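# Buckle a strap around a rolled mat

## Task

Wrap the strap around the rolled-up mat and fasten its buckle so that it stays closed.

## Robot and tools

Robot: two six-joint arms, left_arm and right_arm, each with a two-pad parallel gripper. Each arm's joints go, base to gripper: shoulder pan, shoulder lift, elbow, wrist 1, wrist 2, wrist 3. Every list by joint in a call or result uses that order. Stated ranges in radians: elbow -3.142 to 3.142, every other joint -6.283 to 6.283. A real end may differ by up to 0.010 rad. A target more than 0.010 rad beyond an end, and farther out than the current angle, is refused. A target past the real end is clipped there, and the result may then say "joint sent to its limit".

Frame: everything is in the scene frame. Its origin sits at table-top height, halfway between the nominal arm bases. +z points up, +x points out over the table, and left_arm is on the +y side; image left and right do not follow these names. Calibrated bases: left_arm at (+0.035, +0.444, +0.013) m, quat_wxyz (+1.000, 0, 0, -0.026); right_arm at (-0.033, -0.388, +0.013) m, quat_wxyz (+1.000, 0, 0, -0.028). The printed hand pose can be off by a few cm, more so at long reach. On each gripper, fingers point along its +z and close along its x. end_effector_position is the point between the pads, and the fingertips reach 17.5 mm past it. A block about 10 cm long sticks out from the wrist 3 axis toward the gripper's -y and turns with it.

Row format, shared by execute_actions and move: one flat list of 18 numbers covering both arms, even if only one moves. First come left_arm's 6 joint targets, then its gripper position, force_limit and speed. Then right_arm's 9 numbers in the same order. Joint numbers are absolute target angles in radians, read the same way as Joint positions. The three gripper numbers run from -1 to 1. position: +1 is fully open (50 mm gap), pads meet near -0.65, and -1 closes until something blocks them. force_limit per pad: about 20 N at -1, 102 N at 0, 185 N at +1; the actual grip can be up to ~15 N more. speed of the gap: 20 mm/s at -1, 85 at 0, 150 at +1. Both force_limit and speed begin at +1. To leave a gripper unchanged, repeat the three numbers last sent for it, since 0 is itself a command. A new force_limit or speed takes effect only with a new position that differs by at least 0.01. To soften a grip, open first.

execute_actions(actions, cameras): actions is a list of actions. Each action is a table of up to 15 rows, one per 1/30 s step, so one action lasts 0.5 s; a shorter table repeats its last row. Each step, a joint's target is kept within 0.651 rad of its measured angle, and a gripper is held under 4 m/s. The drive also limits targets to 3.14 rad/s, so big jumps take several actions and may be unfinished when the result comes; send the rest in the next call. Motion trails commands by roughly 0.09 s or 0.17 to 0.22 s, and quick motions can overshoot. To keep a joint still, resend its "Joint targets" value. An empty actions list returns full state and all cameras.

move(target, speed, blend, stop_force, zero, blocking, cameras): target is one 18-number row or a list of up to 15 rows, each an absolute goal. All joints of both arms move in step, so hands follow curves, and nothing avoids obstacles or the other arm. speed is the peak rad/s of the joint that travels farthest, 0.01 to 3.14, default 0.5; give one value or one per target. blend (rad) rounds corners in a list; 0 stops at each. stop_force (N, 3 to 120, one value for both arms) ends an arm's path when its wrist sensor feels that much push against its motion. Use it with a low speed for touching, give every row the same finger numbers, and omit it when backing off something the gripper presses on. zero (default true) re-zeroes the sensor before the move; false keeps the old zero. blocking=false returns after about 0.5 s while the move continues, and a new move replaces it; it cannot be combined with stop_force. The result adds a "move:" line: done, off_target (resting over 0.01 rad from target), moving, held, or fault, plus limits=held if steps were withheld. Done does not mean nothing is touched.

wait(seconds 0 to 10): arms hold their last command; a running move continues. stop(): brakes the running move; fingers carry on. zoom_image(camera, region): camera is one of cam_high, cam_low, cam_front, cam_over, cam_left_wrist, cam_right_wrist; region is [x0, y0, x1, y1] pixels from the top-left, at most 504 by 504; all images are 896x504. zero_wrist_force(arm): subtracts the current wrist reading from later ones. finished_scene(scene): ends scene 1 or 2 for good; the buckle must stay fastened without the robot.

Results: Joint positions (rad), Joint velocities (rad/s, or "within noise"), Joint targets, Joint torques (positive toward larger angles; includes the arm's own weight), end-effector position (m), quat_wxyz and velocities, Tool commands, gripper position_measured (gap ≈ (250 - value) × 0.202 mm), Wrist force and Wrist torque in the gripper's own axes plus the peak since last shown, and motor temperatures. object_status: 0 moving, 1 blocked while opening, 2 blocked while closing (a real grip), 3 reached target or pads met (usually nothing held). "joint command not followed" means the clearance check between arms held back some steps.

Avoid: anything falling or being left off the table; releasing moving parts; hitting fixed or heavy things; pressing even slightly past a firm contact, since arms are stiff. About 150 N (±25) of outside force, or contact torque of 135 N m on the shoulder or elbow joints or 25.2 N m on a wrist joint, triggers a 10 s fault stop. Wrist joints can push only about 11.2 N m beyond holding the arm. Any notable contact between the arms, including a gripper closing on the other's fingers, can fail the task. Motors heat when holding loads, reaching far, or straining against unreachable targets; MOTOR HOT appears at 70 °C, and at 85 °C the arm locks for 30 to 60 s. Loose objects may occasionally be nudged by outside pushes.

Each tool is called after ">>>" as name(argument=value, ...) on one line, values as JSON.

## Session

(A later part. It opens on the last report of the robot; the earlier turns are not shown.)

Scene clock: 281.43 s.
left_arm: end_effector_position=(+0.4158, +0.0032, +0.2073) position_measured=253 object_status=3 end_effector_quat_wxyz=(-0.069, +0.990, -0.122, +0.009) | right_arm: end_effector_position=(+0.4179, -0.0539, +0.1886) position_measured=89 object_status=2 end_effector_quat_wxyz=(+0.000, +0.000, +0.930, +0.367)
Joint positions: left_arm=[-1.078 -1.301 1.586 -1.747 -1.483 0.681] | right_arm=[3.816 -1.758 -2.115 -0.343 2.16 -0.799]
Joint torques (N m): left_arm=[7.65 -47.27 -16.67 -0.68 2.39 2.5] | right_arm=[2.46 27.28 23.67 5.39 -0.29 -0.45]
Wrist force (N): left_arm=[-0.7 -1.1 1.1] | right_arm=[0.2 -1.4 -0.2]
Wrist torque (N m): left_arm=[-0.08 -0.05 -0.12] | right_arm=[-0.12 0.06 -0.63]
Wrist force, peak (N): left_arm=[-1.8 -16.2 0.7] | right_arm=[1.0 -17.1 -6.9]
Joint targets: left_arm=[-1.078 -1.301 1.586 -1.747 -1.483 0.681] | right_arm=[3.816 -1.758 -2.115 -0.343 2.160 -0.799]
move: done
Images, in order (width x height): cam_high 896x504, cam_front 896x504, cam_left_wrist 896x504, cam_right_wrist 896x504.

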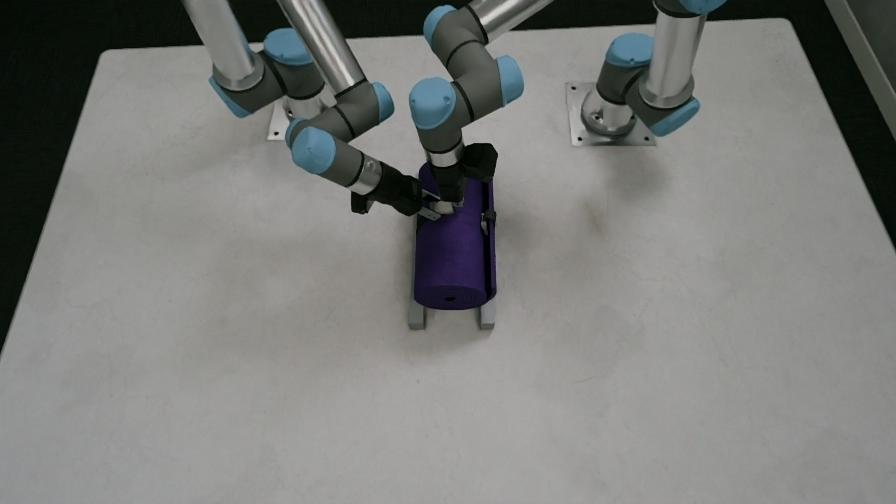

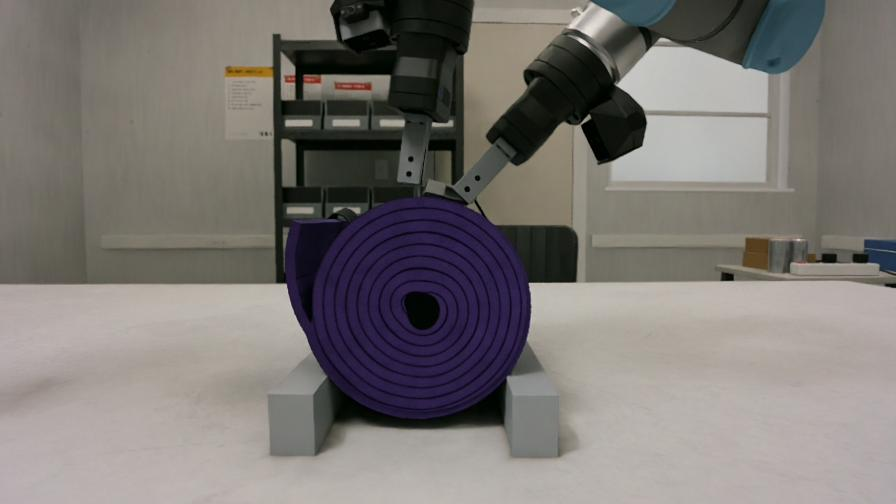

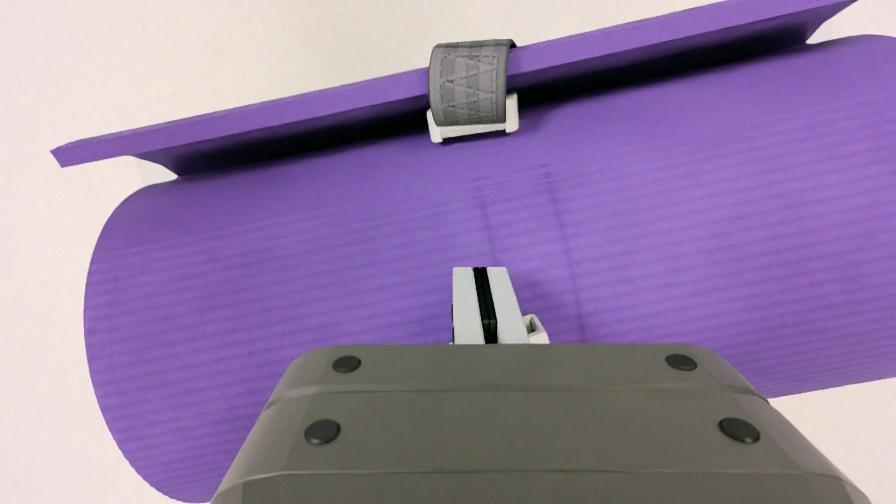

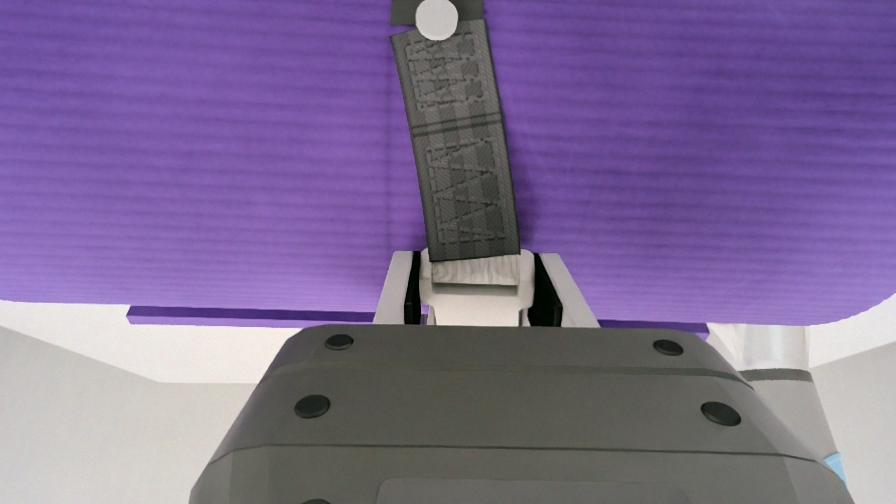

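>>> move(target=[[-1.0603,-1.3472,1.5309,-1.65,-1.4807,0.6980,-1,0.2,-1,3.8162,-1.7584,-2.1149,-0.3434,2.1599,-0.7989,0.9,0.2,-0.8],[-0.75,-1.5,2.1,-2.7,-2.0365,0.6418,1,0.2,0,3.7571,-1.6911,-2.1447,-0.3887,2.2135,-0.9,0.9,0.2,-0.8],[-0.6797,-1.5319,2.0105,-2.5605,-2.0695,0.7062,1,0.2,0,3.7385,-1.6326,-2.1521,-0.3776,2.2872,-0.8195,0.9,0.2,-0.8]], speed=[0.1,0.4,0.4], cameras=["cam_over","cam_front","cam_left_wrist","cam_right_wrist"])

>>> zoom_image(camera="cam_over", region=[250, 70, 500, 210])

>>> zoom_image(camera="cam_left_wrist", region=[330, 0, 630, 280])

Scene clock: 297.30 s.
left_arm: end_effector_position=(+0.4604, +0.0745, +0.2696) position_measured=3 object_status=3 end_effector_quat_wxyz=(+0.342, +0.940, +0.000, +0.000) | right_arm: end_effector_position=(+0.3998, -0.0850, +0.2497) position_measured=18 object_status=3 end_effector_quat_wxyz=(+0.000, +0.000, +0.906, +0.423)
Joint positions: left_arm=[-0.68 -1.532 2.011 -2.561 -2.07 0.706] | right_arm=[3.738 -1.633 -2.152 -0.378 2.287 -0.82]
Joint torques (N m): left_arm=[-5.88 -20.26 -23.02 -4.56 1.03 -2.36] | right_arm=[5.99 13.34 24.11 2.37 -1.08 -0.42]
Wrist force (N): left_arm=[-1.2 -3.0 2.4] | right_arm=[0.3 -0.3 0.0]
Wrist torque (N m): left_arm=[-0.36 0.12 -0.33] | right_arm=[-0.12 0.13 -0.62]
Wrist force, peak (N): left_arm=[-1.9 -3.5 3.7] | right_arm=[-0.5 -2.8 0.9]
Joint targets: left_arm=[-0.680 -1.532 2.010 -2.561 -2.069 0.706] | right_arm=[3.739 -1.633 -2.152 -0.378 2.287 -0.819]
move: done
Images, in order (width x height): cam_front 896x504, cam_over 896x504, cam_left_wrist 896x504, cam_right_wrist 896x504.

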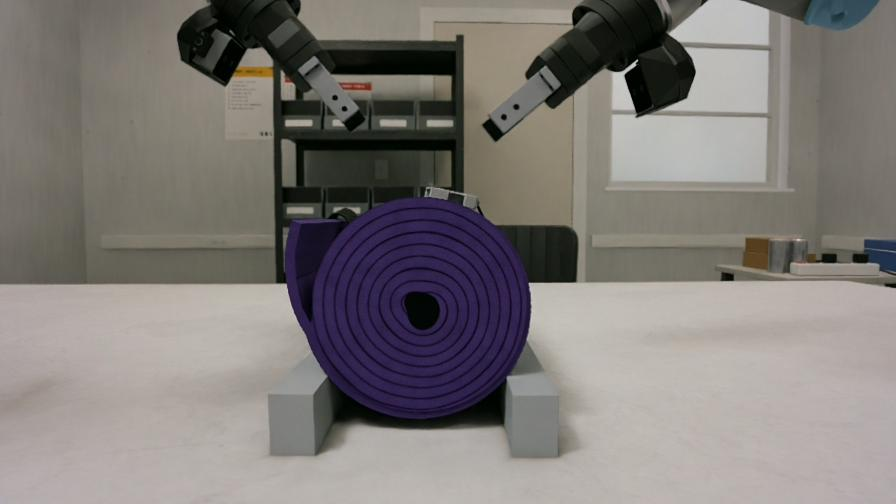

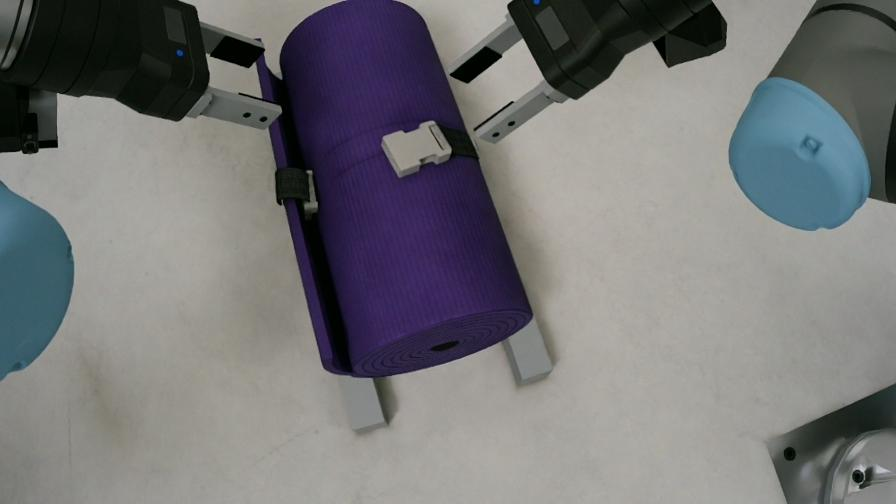

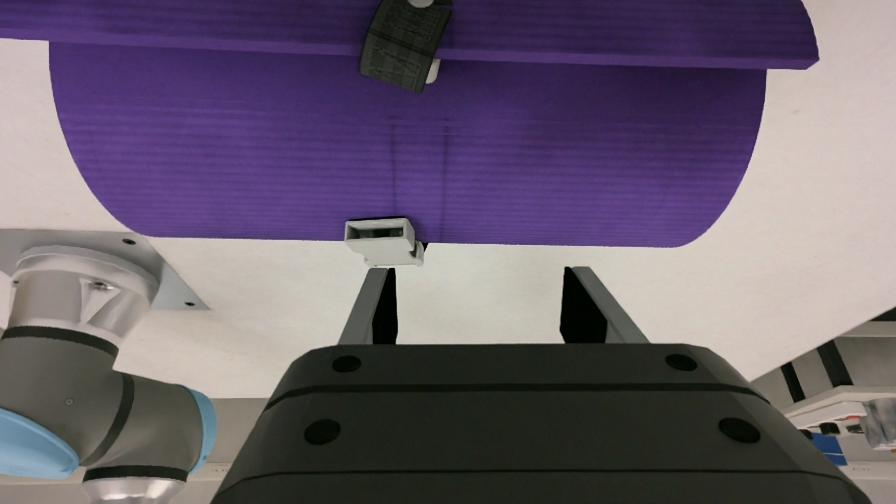

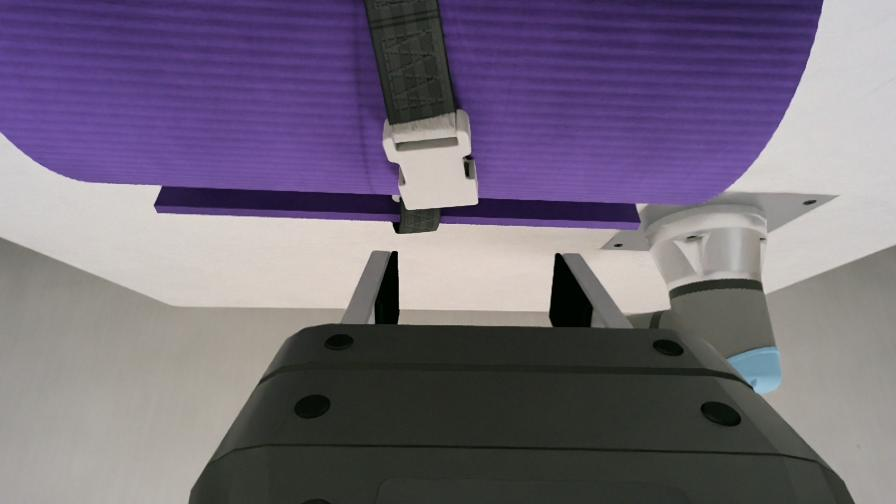

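Scaled by 2.016.

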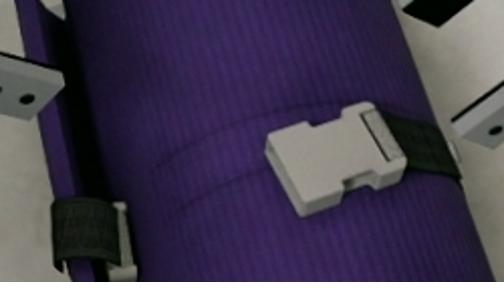

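Scaled by 1.680.

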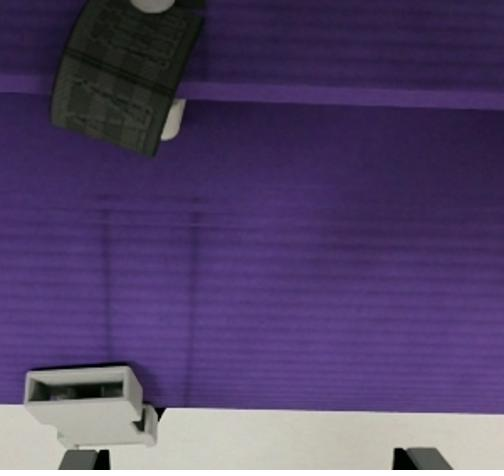

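>>> move(target=[-0.9856,-1.3748,1.5112,-1.7072,-1.5708,0.5334,1,0.2,0,3.7385,-1.6326,-2.1521,-0.3776,2.2872,-0.8195,0.9,0.2,-0.8], speed=0.5, cameras=["cam_left_wrist"])

>>> zoom_image(camera="cam_left_wrist", region=[330, 100, 630, 320])

Scene clock: 310.53 s.
left_arm: end_effector_position=(+0.4403, +0.0196, +0.2796) position_measured=3 object_status=3 end_effector_quat_wxyz=(+0.000, +1.000, +0.000, +0.000) | right_arm: end_effector_position=(+0.3998, -0.0849, +0.2497) position_measured=18 object_status=3 end_effector_quat_wxyz=(+0.000, +0.000, +0.906, +0.423)
Joint positions: left_arm=[-0.986 -1.375 1.511 -1.707 -1.571 0.533] | right_arm=[3.738 -1.633 -2.152 -0.378 2.287 -0.819]
Joint torques (N m): left_arm=[8.43 -44.56 -27.98 -1.63 0.05 2.45] | right_arm=[6.47 11.78 29.05 2.37 3.31 1.06]
Wrist force (N): left_arm=[-0.9 -1.2 1.5] | right_arm=[0.3 -0.1 0.0]
Wrist torque (N m): left_arm=[-0.09 -0.02 -0.19] | right_arm=[-0.09 0.14 -0.62]
Wrist force, peak (N): left_arm=[-1.2 -4.4 1.5] | right_arm=[0.5 -0.3 -0.1]
Joint targets: left_arm=[-0.986 -1.375 1.511 -1.707 -1.571 0.533] | right_arm=[3.739 -1.633 -2.152 -0.378 2.287 -0.819]
move: done
Images, in order (width x height): cam_left_wrist 896x504.

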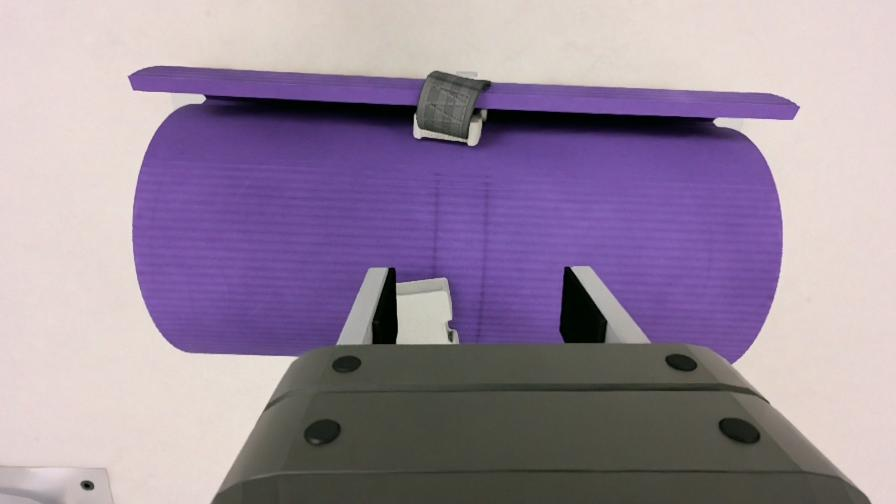

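Scaled by 1.680.

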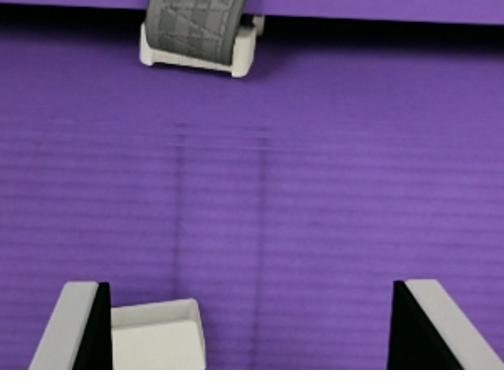

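>>> move(target=[-0.7013,-1.4930,2.1935,-2.7927,-2.0590,0.7849,1,0.2,-0.5,3.7385,-1.6326,-2.1521,-0.3776,2.2872,-0.8195,0.9,0.2,-0.8], speed=0.5)

>>> move(target=[-0.7445,-1.4015,2.1973,-2.9070,-2.0369,0.7430,1,0.2,-0.5,3.7385,-1.6326,-2.1521,-0.3776,2.2872,-0.8195,0.9,0.2,-0.8], speed=0.06, stop_force=8, cameras=["cam_over","cam_front","cam_left_wrist"])

>>> zoom_image(camera="cam_over", region=[250, 70, 500, 210])

>>> zoom_image(camera="cam_left_wrist", region=[370, 150, 610, 350])

Scene clock: 333.73 s.
left_arm: end_effector_position=(+0.4324, +0.0875, +0.1974) position_measured=3 object_status=3 end_effector_quat_wxyz=(+0.342, +0.938, -0.047, +0.017) | right_arm: end_effector_position=(+0.3998, -0.0849, +0.2497) position_measured=18 object_status=3 end_effector_quat_wxyz=(+0.000, +0.000, +0.906, +0.423)
Joint positions: left_arm=[-0.701 -1.493 2.193 -2.792 -2.059 0.785] | right_arm=[3.738 -1.633 -2.152 -0.378 2.287 -0.819]
Joint torques (N m): left_arm=[-9.16 -19.27 -17.59 -5.12 -0.2 -2.72] | right_arm=[6.82 12.11 29.27 2.56 3.31 1.01]
Wrist force (N): left_arm=[-0.8 -3.1 2.1] | right_arm=[0.1 -0.2 0.1]
Wrist torque (N m): left_arm=[-0.37 0.06 -0.34] | right_arm=[-0.10 0.16 -0.61]
Wrist force, peak (N): left_arm=[-1.4 -4.2 1.8] | right_arm=[0.3 -0.5 0.1]
Joint targets: left_arm=[-0.701 -1.493 2.193 -2.793 -2.059 0.785] | right_arm=[3.739 -1.633 -2.152 -0.378 2.287 -0.819]
move: done

Scene clock: 336.67 s.
left_arm: end_effector_position=(+0.4323, +0.0618, +0.1667) position_measured=3 object_status=3 end_effector_quat_wxyz=(+0.342, +0.939, -0.047, +0.017) | right_arm: end_effector_position=(+0.3998, -0.0849, +0.2497) position_measured=18 object_status=3 end_effector_quat_wxyz=(+0.000, +0.000, +0.906, +0.423)
Joint positions: left_arm=[-0.745 -1.401 2.197 -2.907 -2.037 0.743] | right_arm=[3.739 -1.633 -2.152 -0.378 2.287 -0.819]
Joint torques (N m): left_arm=[9.96 -37.43 -18.51 -0.95 -2.84 2.37] | right_arm=[6.72 12.08 28.7 2.59 3.26 0.99]
Wrist force (N): left_arm=[-1.2 -2.8 2.3] | right_arm=[0.3 -0.3 -0.2]
Wrist torque (N m): left_arm=[-0.33 0.12 -0.27] | right_arm=[-0.11 0.13 -0.62]
Wrist force, peak (N): left_arm=[-1.0 -3.1 2.8] | right_arm=[0.2 -0.5 0.0]
Joint targets: left_arm=[-0.745 -1.401 2.197 -2.907 -2.037 0.743] | right_arm=[3.739 -1.633 -2.152 -0.378 2.287 -0.819]
move: done
Images, in order (width x height): cam_front 896x504, cam_over 896x504, cam_left_wrist 896x504.

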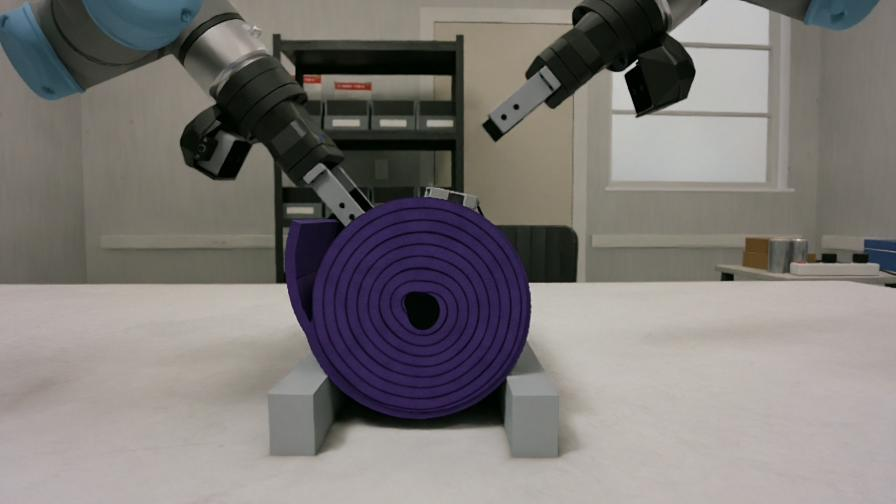

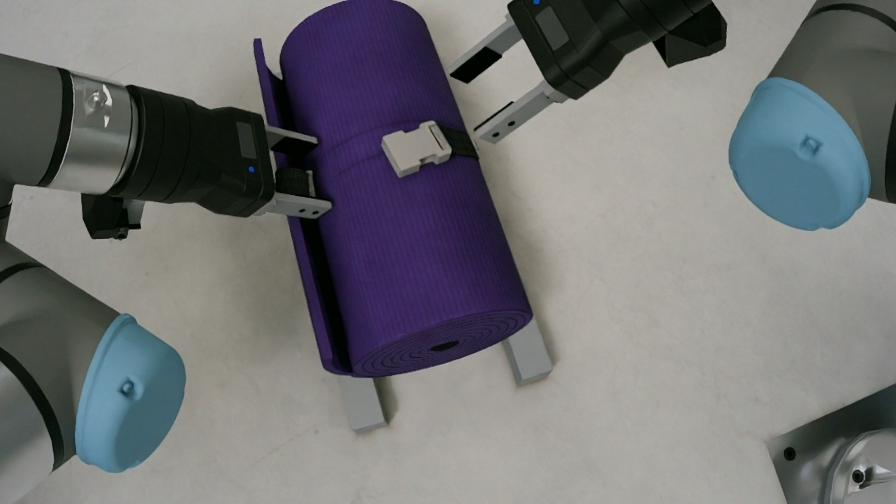

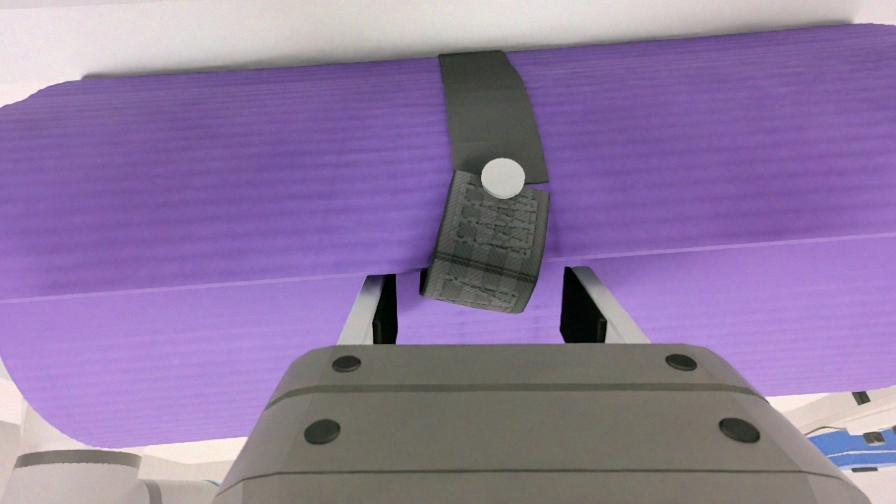

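Scaled by 2.016.

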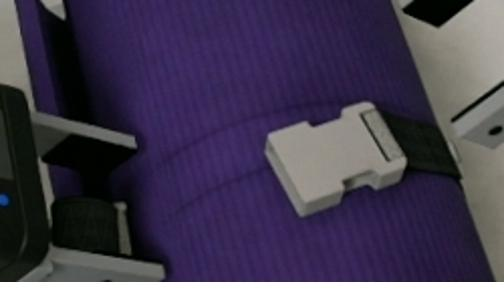

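Scaled by 2.100.

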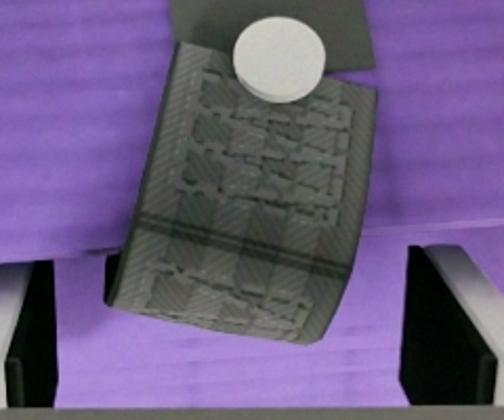

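>>> execute_actions(actions=[[[-0.7445,-1.4015,2.1973,-2.9070,-2.0369,0.7430,-1,0.0,-1,3.7385,-1.6326,-2.1521,-0.3776,2.2872,-0.8195,0.9,0.2,-0.8]],[[-0.7445,-1.4015,2.1973,-2.9070,-2.0369,0.7430,-1,0.0,-1,3.7385,-1.6326,-2.1521,-0.3776,2.2872,-0.8195,0.9,0.2,-0.8]],[[-0.7445,-1.4015,2.1973,-2.9070,-2.0369,0.7430,-1,0.0,-1,3.7385,-1.6326,-2.1521,-0.3776,2.2872,-0.8195,0.9,0.2,-0.8]]], cameras=["cam_left_wrist","cam_high","cam_front"])

Scene clock: 359.90 s.
left_arm: end_effector_position=(+0.4323, +0.0618, +0.1667) position_measured=253 object_status=0 end_effector_quat_wxyz=(+0.342, +0.939, -0.047, +0.017) | right_arm: end_effector_position=(+0.3998, -0.0849, +0.2497) position_measured=18 object_status=3 end_effector_quat_wxyz=(+0.000, +0.000, +0.906, +0.423)
Joint positions: left_arm=[-0.744 -1.402 2.197 -2.907 -2.037 0.743] | right_arm=[3.739 -1.633 -2.152 -0.378 2.287 -0.819]
Joint torques (N m): left_arm=[10.63 -37.21 -23.27 -0.97 -2.28 2.49] | right_arm=[6.24 12.18 28.92 2.73 3.31 1.02]
Wrist force (N): left_arm=[-0.9 -2.8 2.2] | right_arm=[0.4 -0.1 0.1]
Wrist torque (N m): left_arm=[-0.34 0.07 -0.27] | right_arm=[-0.10 0.12 -0.62]
Wrist force, peak (N): left_arm=[-0.9 -3.2 2.3] | right_arm=[0.3 -0.6 0.0]
Joint targets: left_arm=[-0.745 -1.401 2.197 -2.907 -2.037 0.743] | right_arm=[3.739 -1.633 -2.152 -0.378 2.287 -0.819]
Images, in order (width x height): cam_high 896x504, cam_front 896x504, cam_left_wrist 896x504.

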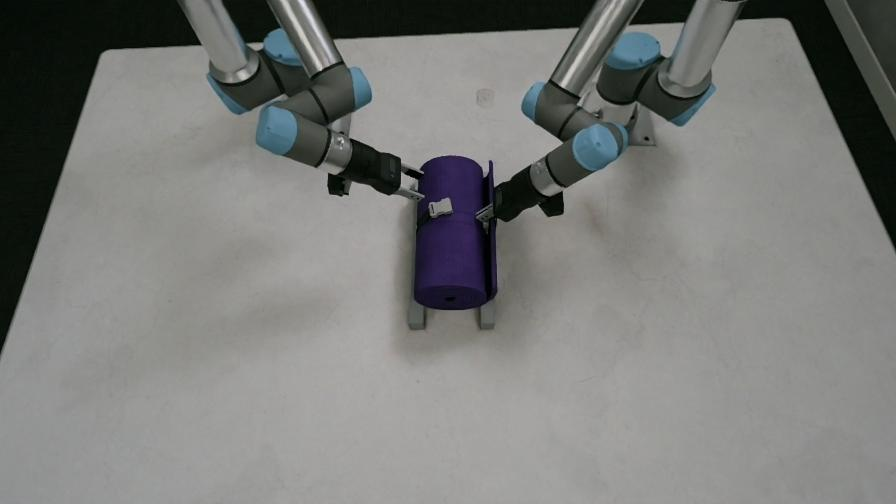

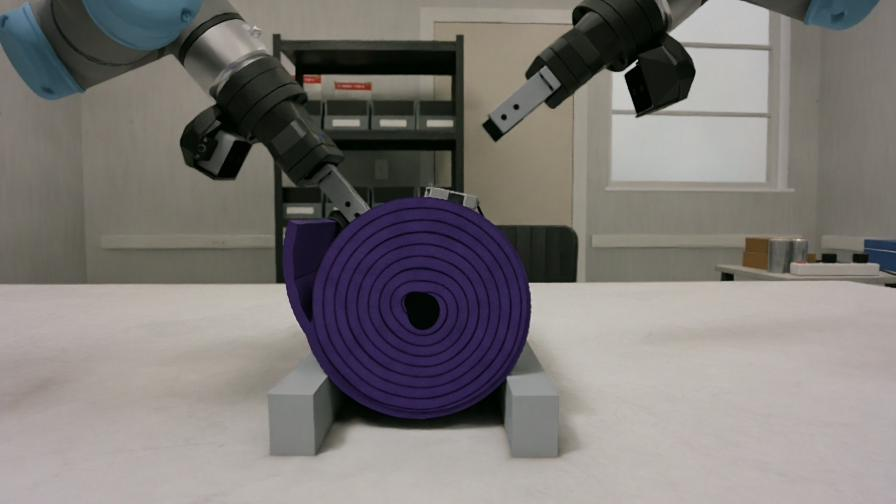

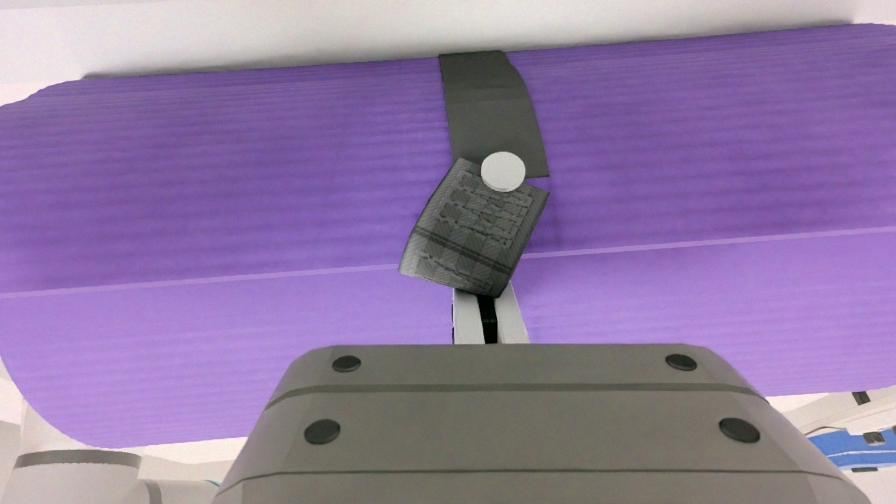

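>>> move(target=[-0.7013,-1.4930,2.1935,-2.7927,-2.0590,0.7849,-1,0.0,-1,3.7385,-1.6326,-2.1521,-0.3776,2.2872,-0.8195,0.9,0.2,-0.8], speed=0.1, cameras=["cam_left_wrist","cam_front","cam_low"])

Scene clock: 363.40 s.
left_arm: end_effector_position=(+0.4324, +0.0875, +0.1974) position_measured=253 object_status=3 end_effector_quat_wxyz=(+0.342, +0.938, -0.047, +0.017) end_effector_velocity=(+0.000, -0.001, -0.002) end_effector_angular_velocity=(+0.000, -0.001, +0.000) | right_arm: end_effector_position=(+0.3998, -0.0849, +0.2497) position_measured=18 object_status=3 end_effector_quat_wxyz=(+0.000, +0.000, +0.906, +0.423)
Joint positions: left_arm=[-0.701 -1.493 2.193 -2.792 -2.059 0.785] | right_arm=[3.739 -1.633 -2.152 -0.378 2.287 -0.819]
Joint velocities: left_arm=[-0.001 0.004 0.001 -0.006 0.001 -0.001] | right_arm=[within noise]
Joint torques (N m): left_arm=[-10.25 -20.82 -24.27 -6.3 -0.09 -2.27] | right_arm=[6.5 12.08 29.08 2.81 3.3 1.06]
Wrist force (N): left_arm=[-0.8 -3.1 2.2] | right_arm=[0.2 -0.3 0.1]
Wrist torque (N m): left_arm=[-0.37 0.05 -0.39] | right_arm=[-0.11 0.14 -0.62]
Wrist force, peak (N): left_arm=[-1.0 -3.0 3.0] | right_arm=[0.4 -0.4 -0.3]
Joint targets: left_arm=[-0.701 -1.493 2.193 -2.793 -2.059 0.785] | right_arm=[3.739 -1.633 -2.152 -0.378 2.287 -0.819]
move: done
Images, in order (width x height): cam_low 896x504, cam_front 896x504, cam_left_wrist 896x504.

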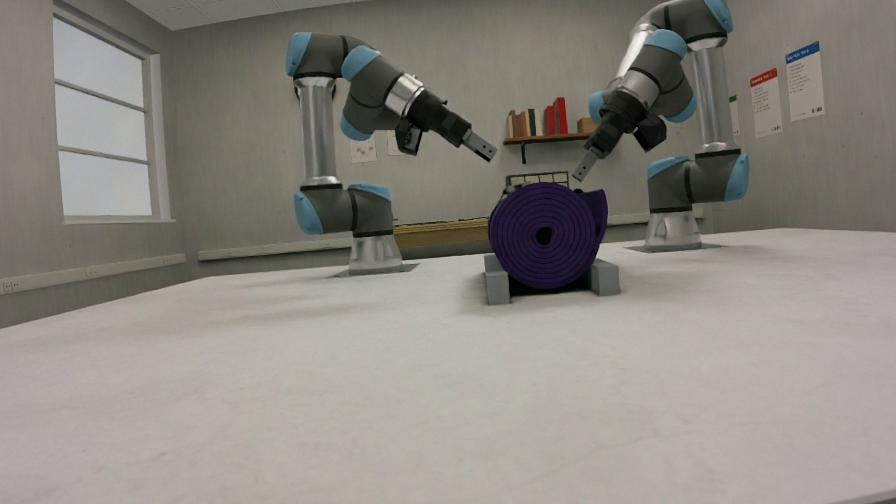

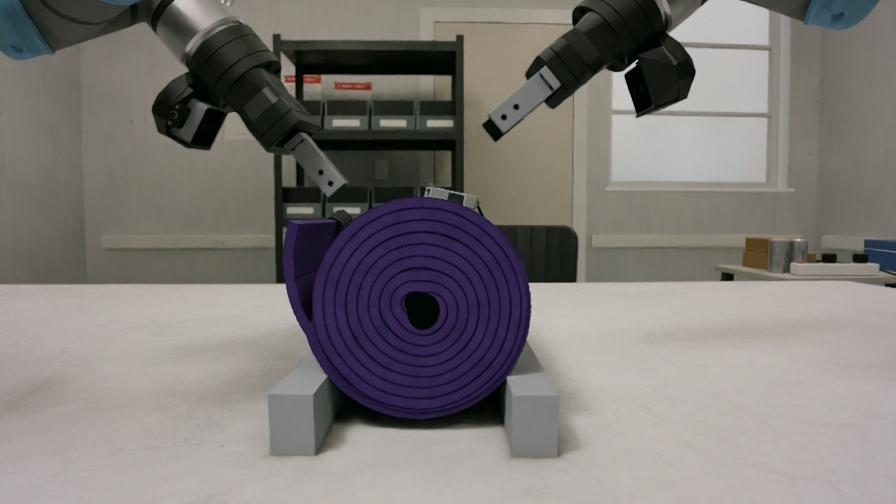

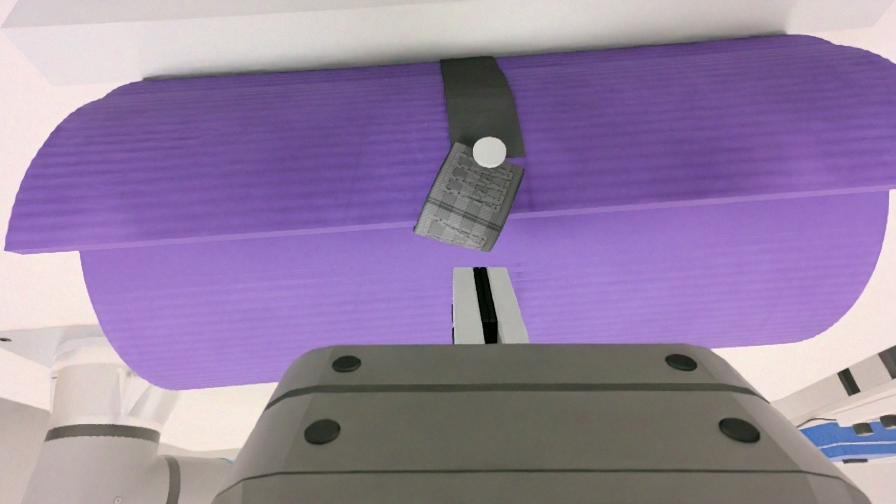

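>>> zoom_image(camera="cam_left_wrist", region=[370, 110, 590, 270])

>>> zoom_image(camera="cam_front", region=[280, 180, 400, 250])

Scaled by 2.291.

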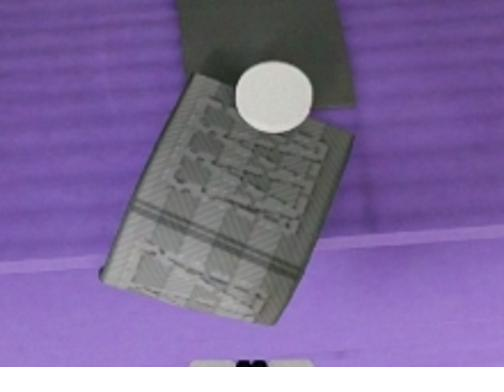

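Scaled by 4.200.

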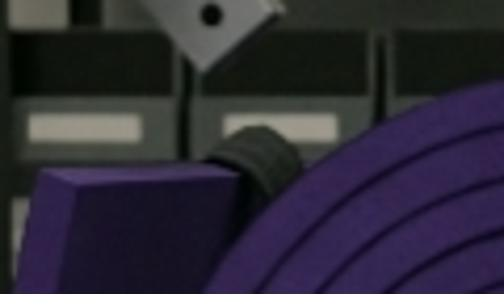

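>>> wait(seconds=0.1, cameras=["cam_right_wrist","cam_over"])

>>> zoom_image(camera="cam_right_wrist", region=[340, 60, 620, 240])

Scene clock: 389.77 s.
left_arm: end_effector_position=(+0.4324, +0.0874, +0.1973) position_measured=253 object_status=3 end_effector_quat_wxyz=(+0.342, +0.938, -0.047, +0.017) | right_arm: end_effector_position=(+0.3998, -0.0849, +0.2497) position_measured=18 object_status=3 end_effector_quat_wxyz=(+0.000, +0.000, +0.906, +0.423)
Joint positions: left_arm=[-0.701 -1.493 2.193 -2.793 -2.059 0.785] | right_arm=[3.739 -1.633 -2.152 -0.378 2.287 -0.819]
Joint torques (N m): left_arm=[-9.18 -18.54 -16.17 -6 0.96 -2.41] | right_arm=[6.48 11.71 28.4 2.83 3.36 0.99]
Wrist force (N): left_arm=[-0.7 -3.0 2.4] | right_arm=[0.1 -0.2 0.0]
Wrist torque (N m): left_arm=[-0.36 0.05 -0.38] | right_arm=[-0.09 0.15 -0.62]
Wrist force, peak (N): left_arm=[-0.9 -3.2 2.4] | right_arm=[0.6 -0.3 0.0]
Joint targets: left_arm=[-0.701 -1.493 2.193 -2.793 -2.059 0.785] | right_arm=[3.739 -1.633 -2.152 -0.378 2.287 -0.819]
Tool commands: left_gripper/position=-1.0 left_gripper/force_limit=+0.0 left_gripper/speed=-1.0 right_gripper/position=+0.9 right_gripper/force_limit=+0.2 right_gripper/speed=-0.8
wait: 0.10 s; at rest from the start
Images, in order (width x height): cam_over 896x504, cam_right_wrist 896x504.

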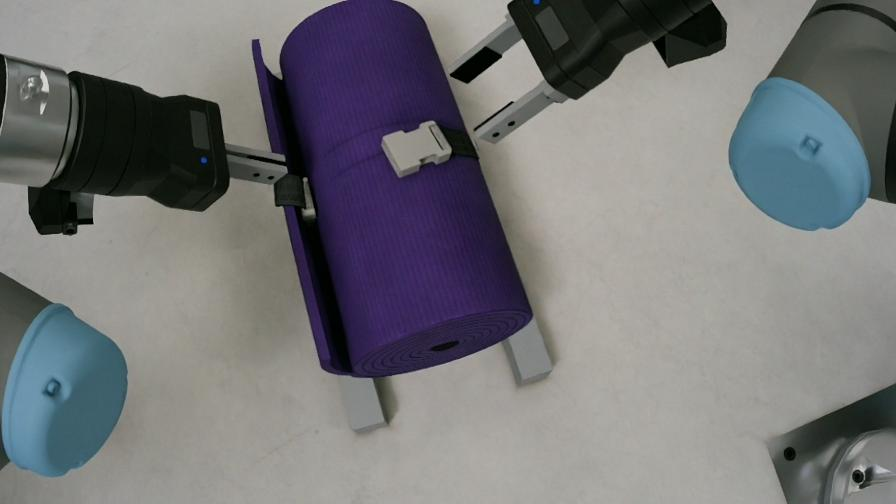

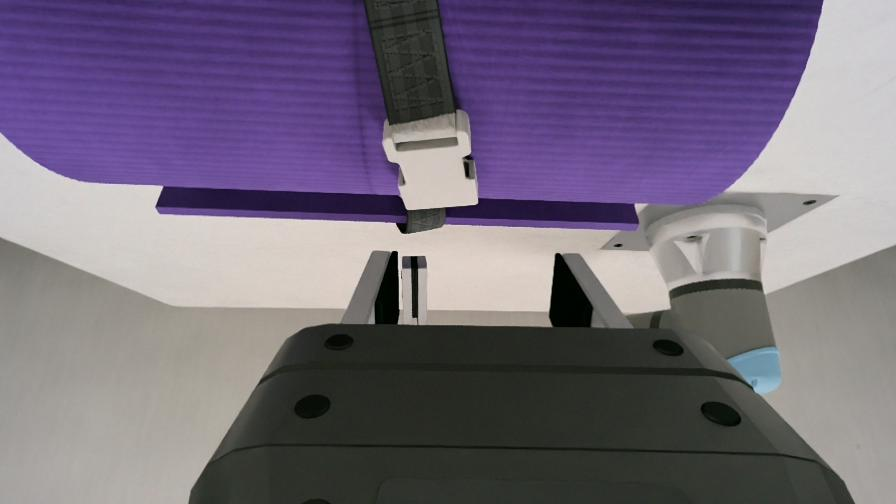

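Scaled by 1.800.

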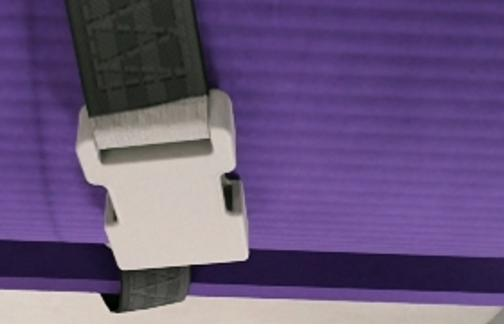

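>>> wait(seconds=0.1, cameras=["cam_over"])

>>> zoom_image(camera="cam_over", region=[240, 140, 360, 240])

Scene clock: 391.67 s.
left_arm: end_effector_position=(+0.4324, +0.0874, +0.1973) position_measured=253 object_status=3 end_effector_quat_wxyz=(+0.342, +0.938, -0.047, +0.017) | right_arm: end_effector_position=(+0.3998, -0.0849, +0.2497) position_measured=18 object_status=3 end_effector_quat_wxyz=(+0.000, +0.000, +0.906, +0.423)
Joint positions: left_arm=[-0.701 -1.493 2.193 -2.793 -2.059 0.785] | right_arm=[3.739 -1.633 -2.152 -0.378 2.287 -0.819]
Joint torques (N m): left_arm=[-8.83 -20.16 -16.62 -5.91 1.11 -2.62] | right_arm=[6.47 12.07 29.29 2.86 3.35 1.04]
Wrist force (N): left_arm=[-0.7 -3.2 2.2] | right_arm=[0.3 -0.2 0.1]
Wrist torque (N m): left_arm=[-0.39 0.05 -0.38] | right_arm=[-0.10 0.13 -0.62]
Wrist force, peak (N): left_arm=[-1.0 -3.1 2.4] | right_arm=[0.4 -0.4 0.1]
Joint targets: left_arm=[-0.701 -1.493 2.193 -2.793 -2.059 0.785] | right_arm=[3.739 -1.633 -2.152 -0.378 2.287 -0.819]
Tool commands: left_gripper/position=-1.0 left_gripper/force_limit=+0.0 left_gripper/speed=-1.0 right_gripper/position=+0.9 right_gripper/force_limit=+0.2 right_gripper/speed=-0.8
wait: 0.10 s; at rest from the start
Images, in order (width x height): cam_over 896x504.

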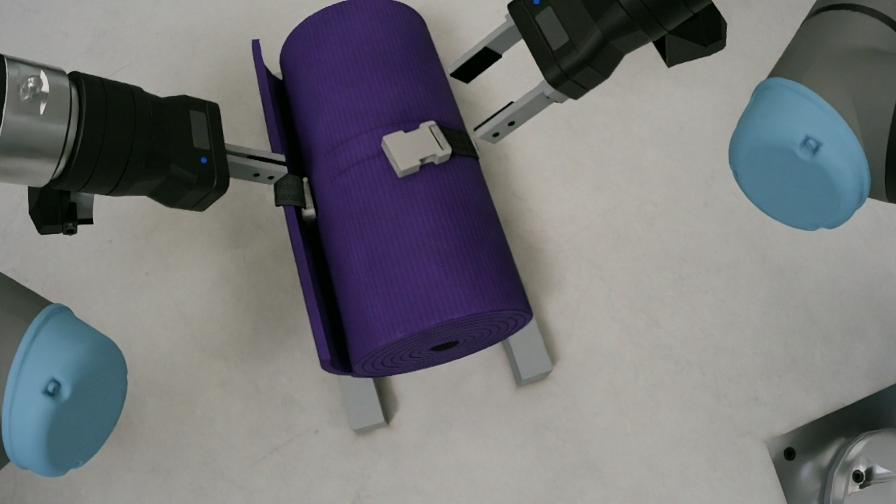

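Scaled by 4.200.

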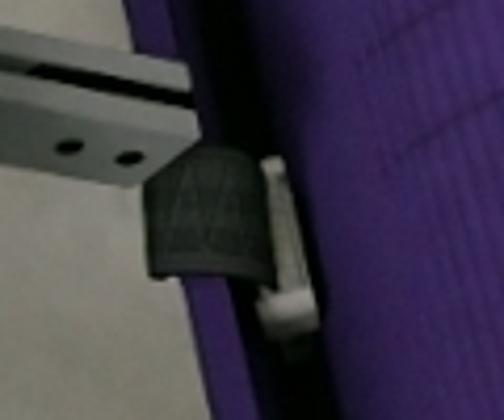

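>>> move(target=[-0.6869,-1.4933,2.2142,-2.8064,-2.0661,0.6991,0.9,0.0,-0.5,3.7385,-1.6326,-2.1521,-0.3776,2.2872,-0.8195,0.9,0.2,-0.8], speed=0.3)

>>> move(target=[-0.7312,-1.3998,2.2181,-2.9238,-2.0440,0.6557,0.9,0.0,-0.5,3.7385,-1.6326,-2.1521,-0.3776,2.2872,-0.8195,0.9,0.2,-0.8], speed=0.06, stop_force=12, cameras=["cam_left_wrist","cam_over"])

>>> zoom_image(camera="cam_over", region=[240, 140, 360, 240])

Scene clock: 445.77 s.
left_arm: end_effector_position=(+0.4313, +0.0966, +0.1907) position_measured=18 object_status=0 end_effector_quat_wxyz=(+0.342, +0.940, +0.000, +0.000) | right_arm: end_effector_position=(+0.3998, -0.0849, +0.2497) position_measured=18 object_status=3 end_effector_quat_wxyz=(+0.000, +0.000, +0.906, +0.423)
Joint positions: left_arm=[-0.687 -1.493 2.214 -2.806 -2.066 0.699] | right_arm=[3.739 -1.633 -2.152 -0.378 2.287 -0.819]
Joint torques (N m): left_arm=[-8.84 -34.14 -26.92 -1.04 1.09 0.83] | right_arm=[6.85 11.92 29.08 3 3.4 1.01]
Wrist force (N): left_arm=[-0.8 -3.0 2.4] | right_arm=[0.0 -0.3 0.0]
Wrist torque (N m): left_arm=[-0.35 0.07 -0.38] | right_arm=[-0.10 0.16 -0.62]
Wrist force, peak (N): left_arm=[-0.9 -3.4 2.5] | right_arm=[0.4 -0.5 -0.1]
Joint targets: left_arm=[-0.687 -1.493 2.214 -2.806 -2.066 0.699] | right_arm=[3.739 -1.633 -2.152 -0.378 2.287 -0.819]
move: done

Scene clock: 447.70 s.
left_arm: end_effector_position=(+0.4318, +0.0817, +0.1735) position_measured=18 object_status=3 end_effector_quat_wxyz=(+0.342, +0.940, +0.000, +0.000) | right_arm: end_effector_position=(+0.3998, -0.0849, +0.2497) position_measured=18 object_status=3 end_effector_quat_wxyz=(+0.000, +0.000, +0.906, +0.423)
Joint positions: left_arm=[-0.712 -1.44 2.216 -2.873 -2.054 0.674] | right_arm=[3.739 -1.633 -2.152 -0.378 2.287 -0.819]
Joint torques (N m): left_arm=[10.89 -17.56 -17.72 -2.89 -1.32 2.71] | right_arm=[6.81 12.3 29.1 3 3.22 1.05]
Wrist force (N): left_arm=[-1.8 6.3 -11.0] | right_arm=[0.3 -0.2 -0.1]
Wrist torque (N m): left_arm=[-0.21 -0.08 -0.46] | right_arm=[-0.10 0.14 -0.62]
Wrist force, peak (N): left_arm=[-2.5 10.3 -16.5] | right_arm=[0.3 -0.6 0.0]
Joint targets: left_arm=[-0.712 -1.440 2.216 -2.873 -2.054 0.674] | right_arm=[3.739 -1.633 -2.152 -0.378 2.287 -0.819]
move: contact (left_arm); left_arm: the wrist 1 is farthest, 0.051 rad from its target
Images, in order (width x height): cam_over 896x504, cam_left_wrist 896x504.

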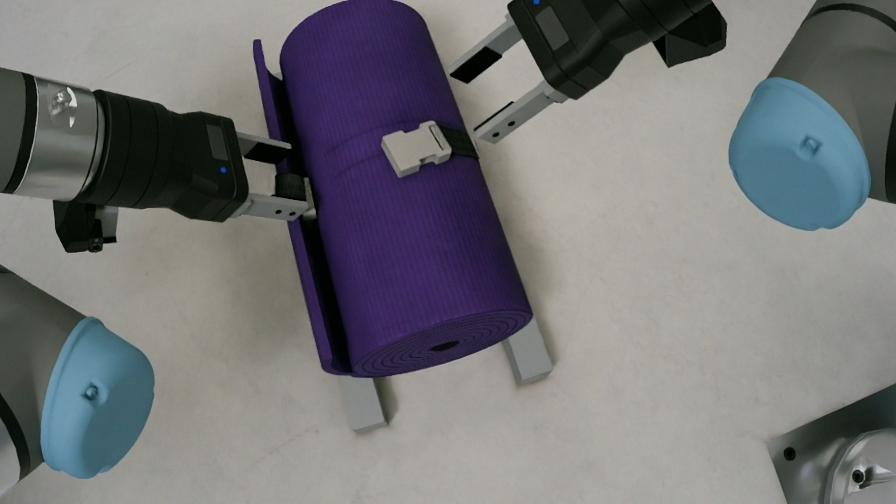

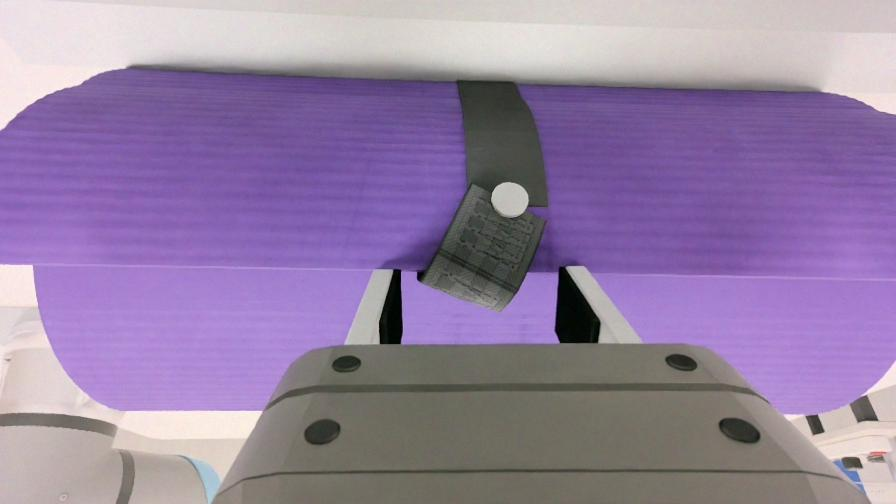

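Scaled by 4.200.

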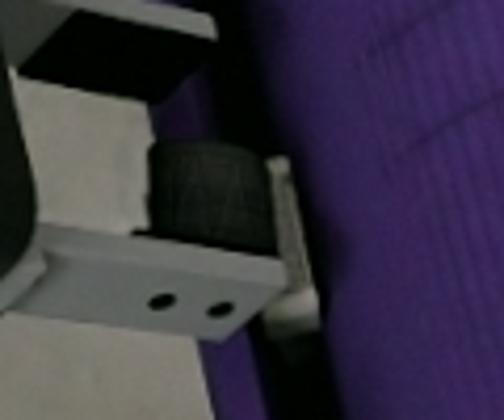

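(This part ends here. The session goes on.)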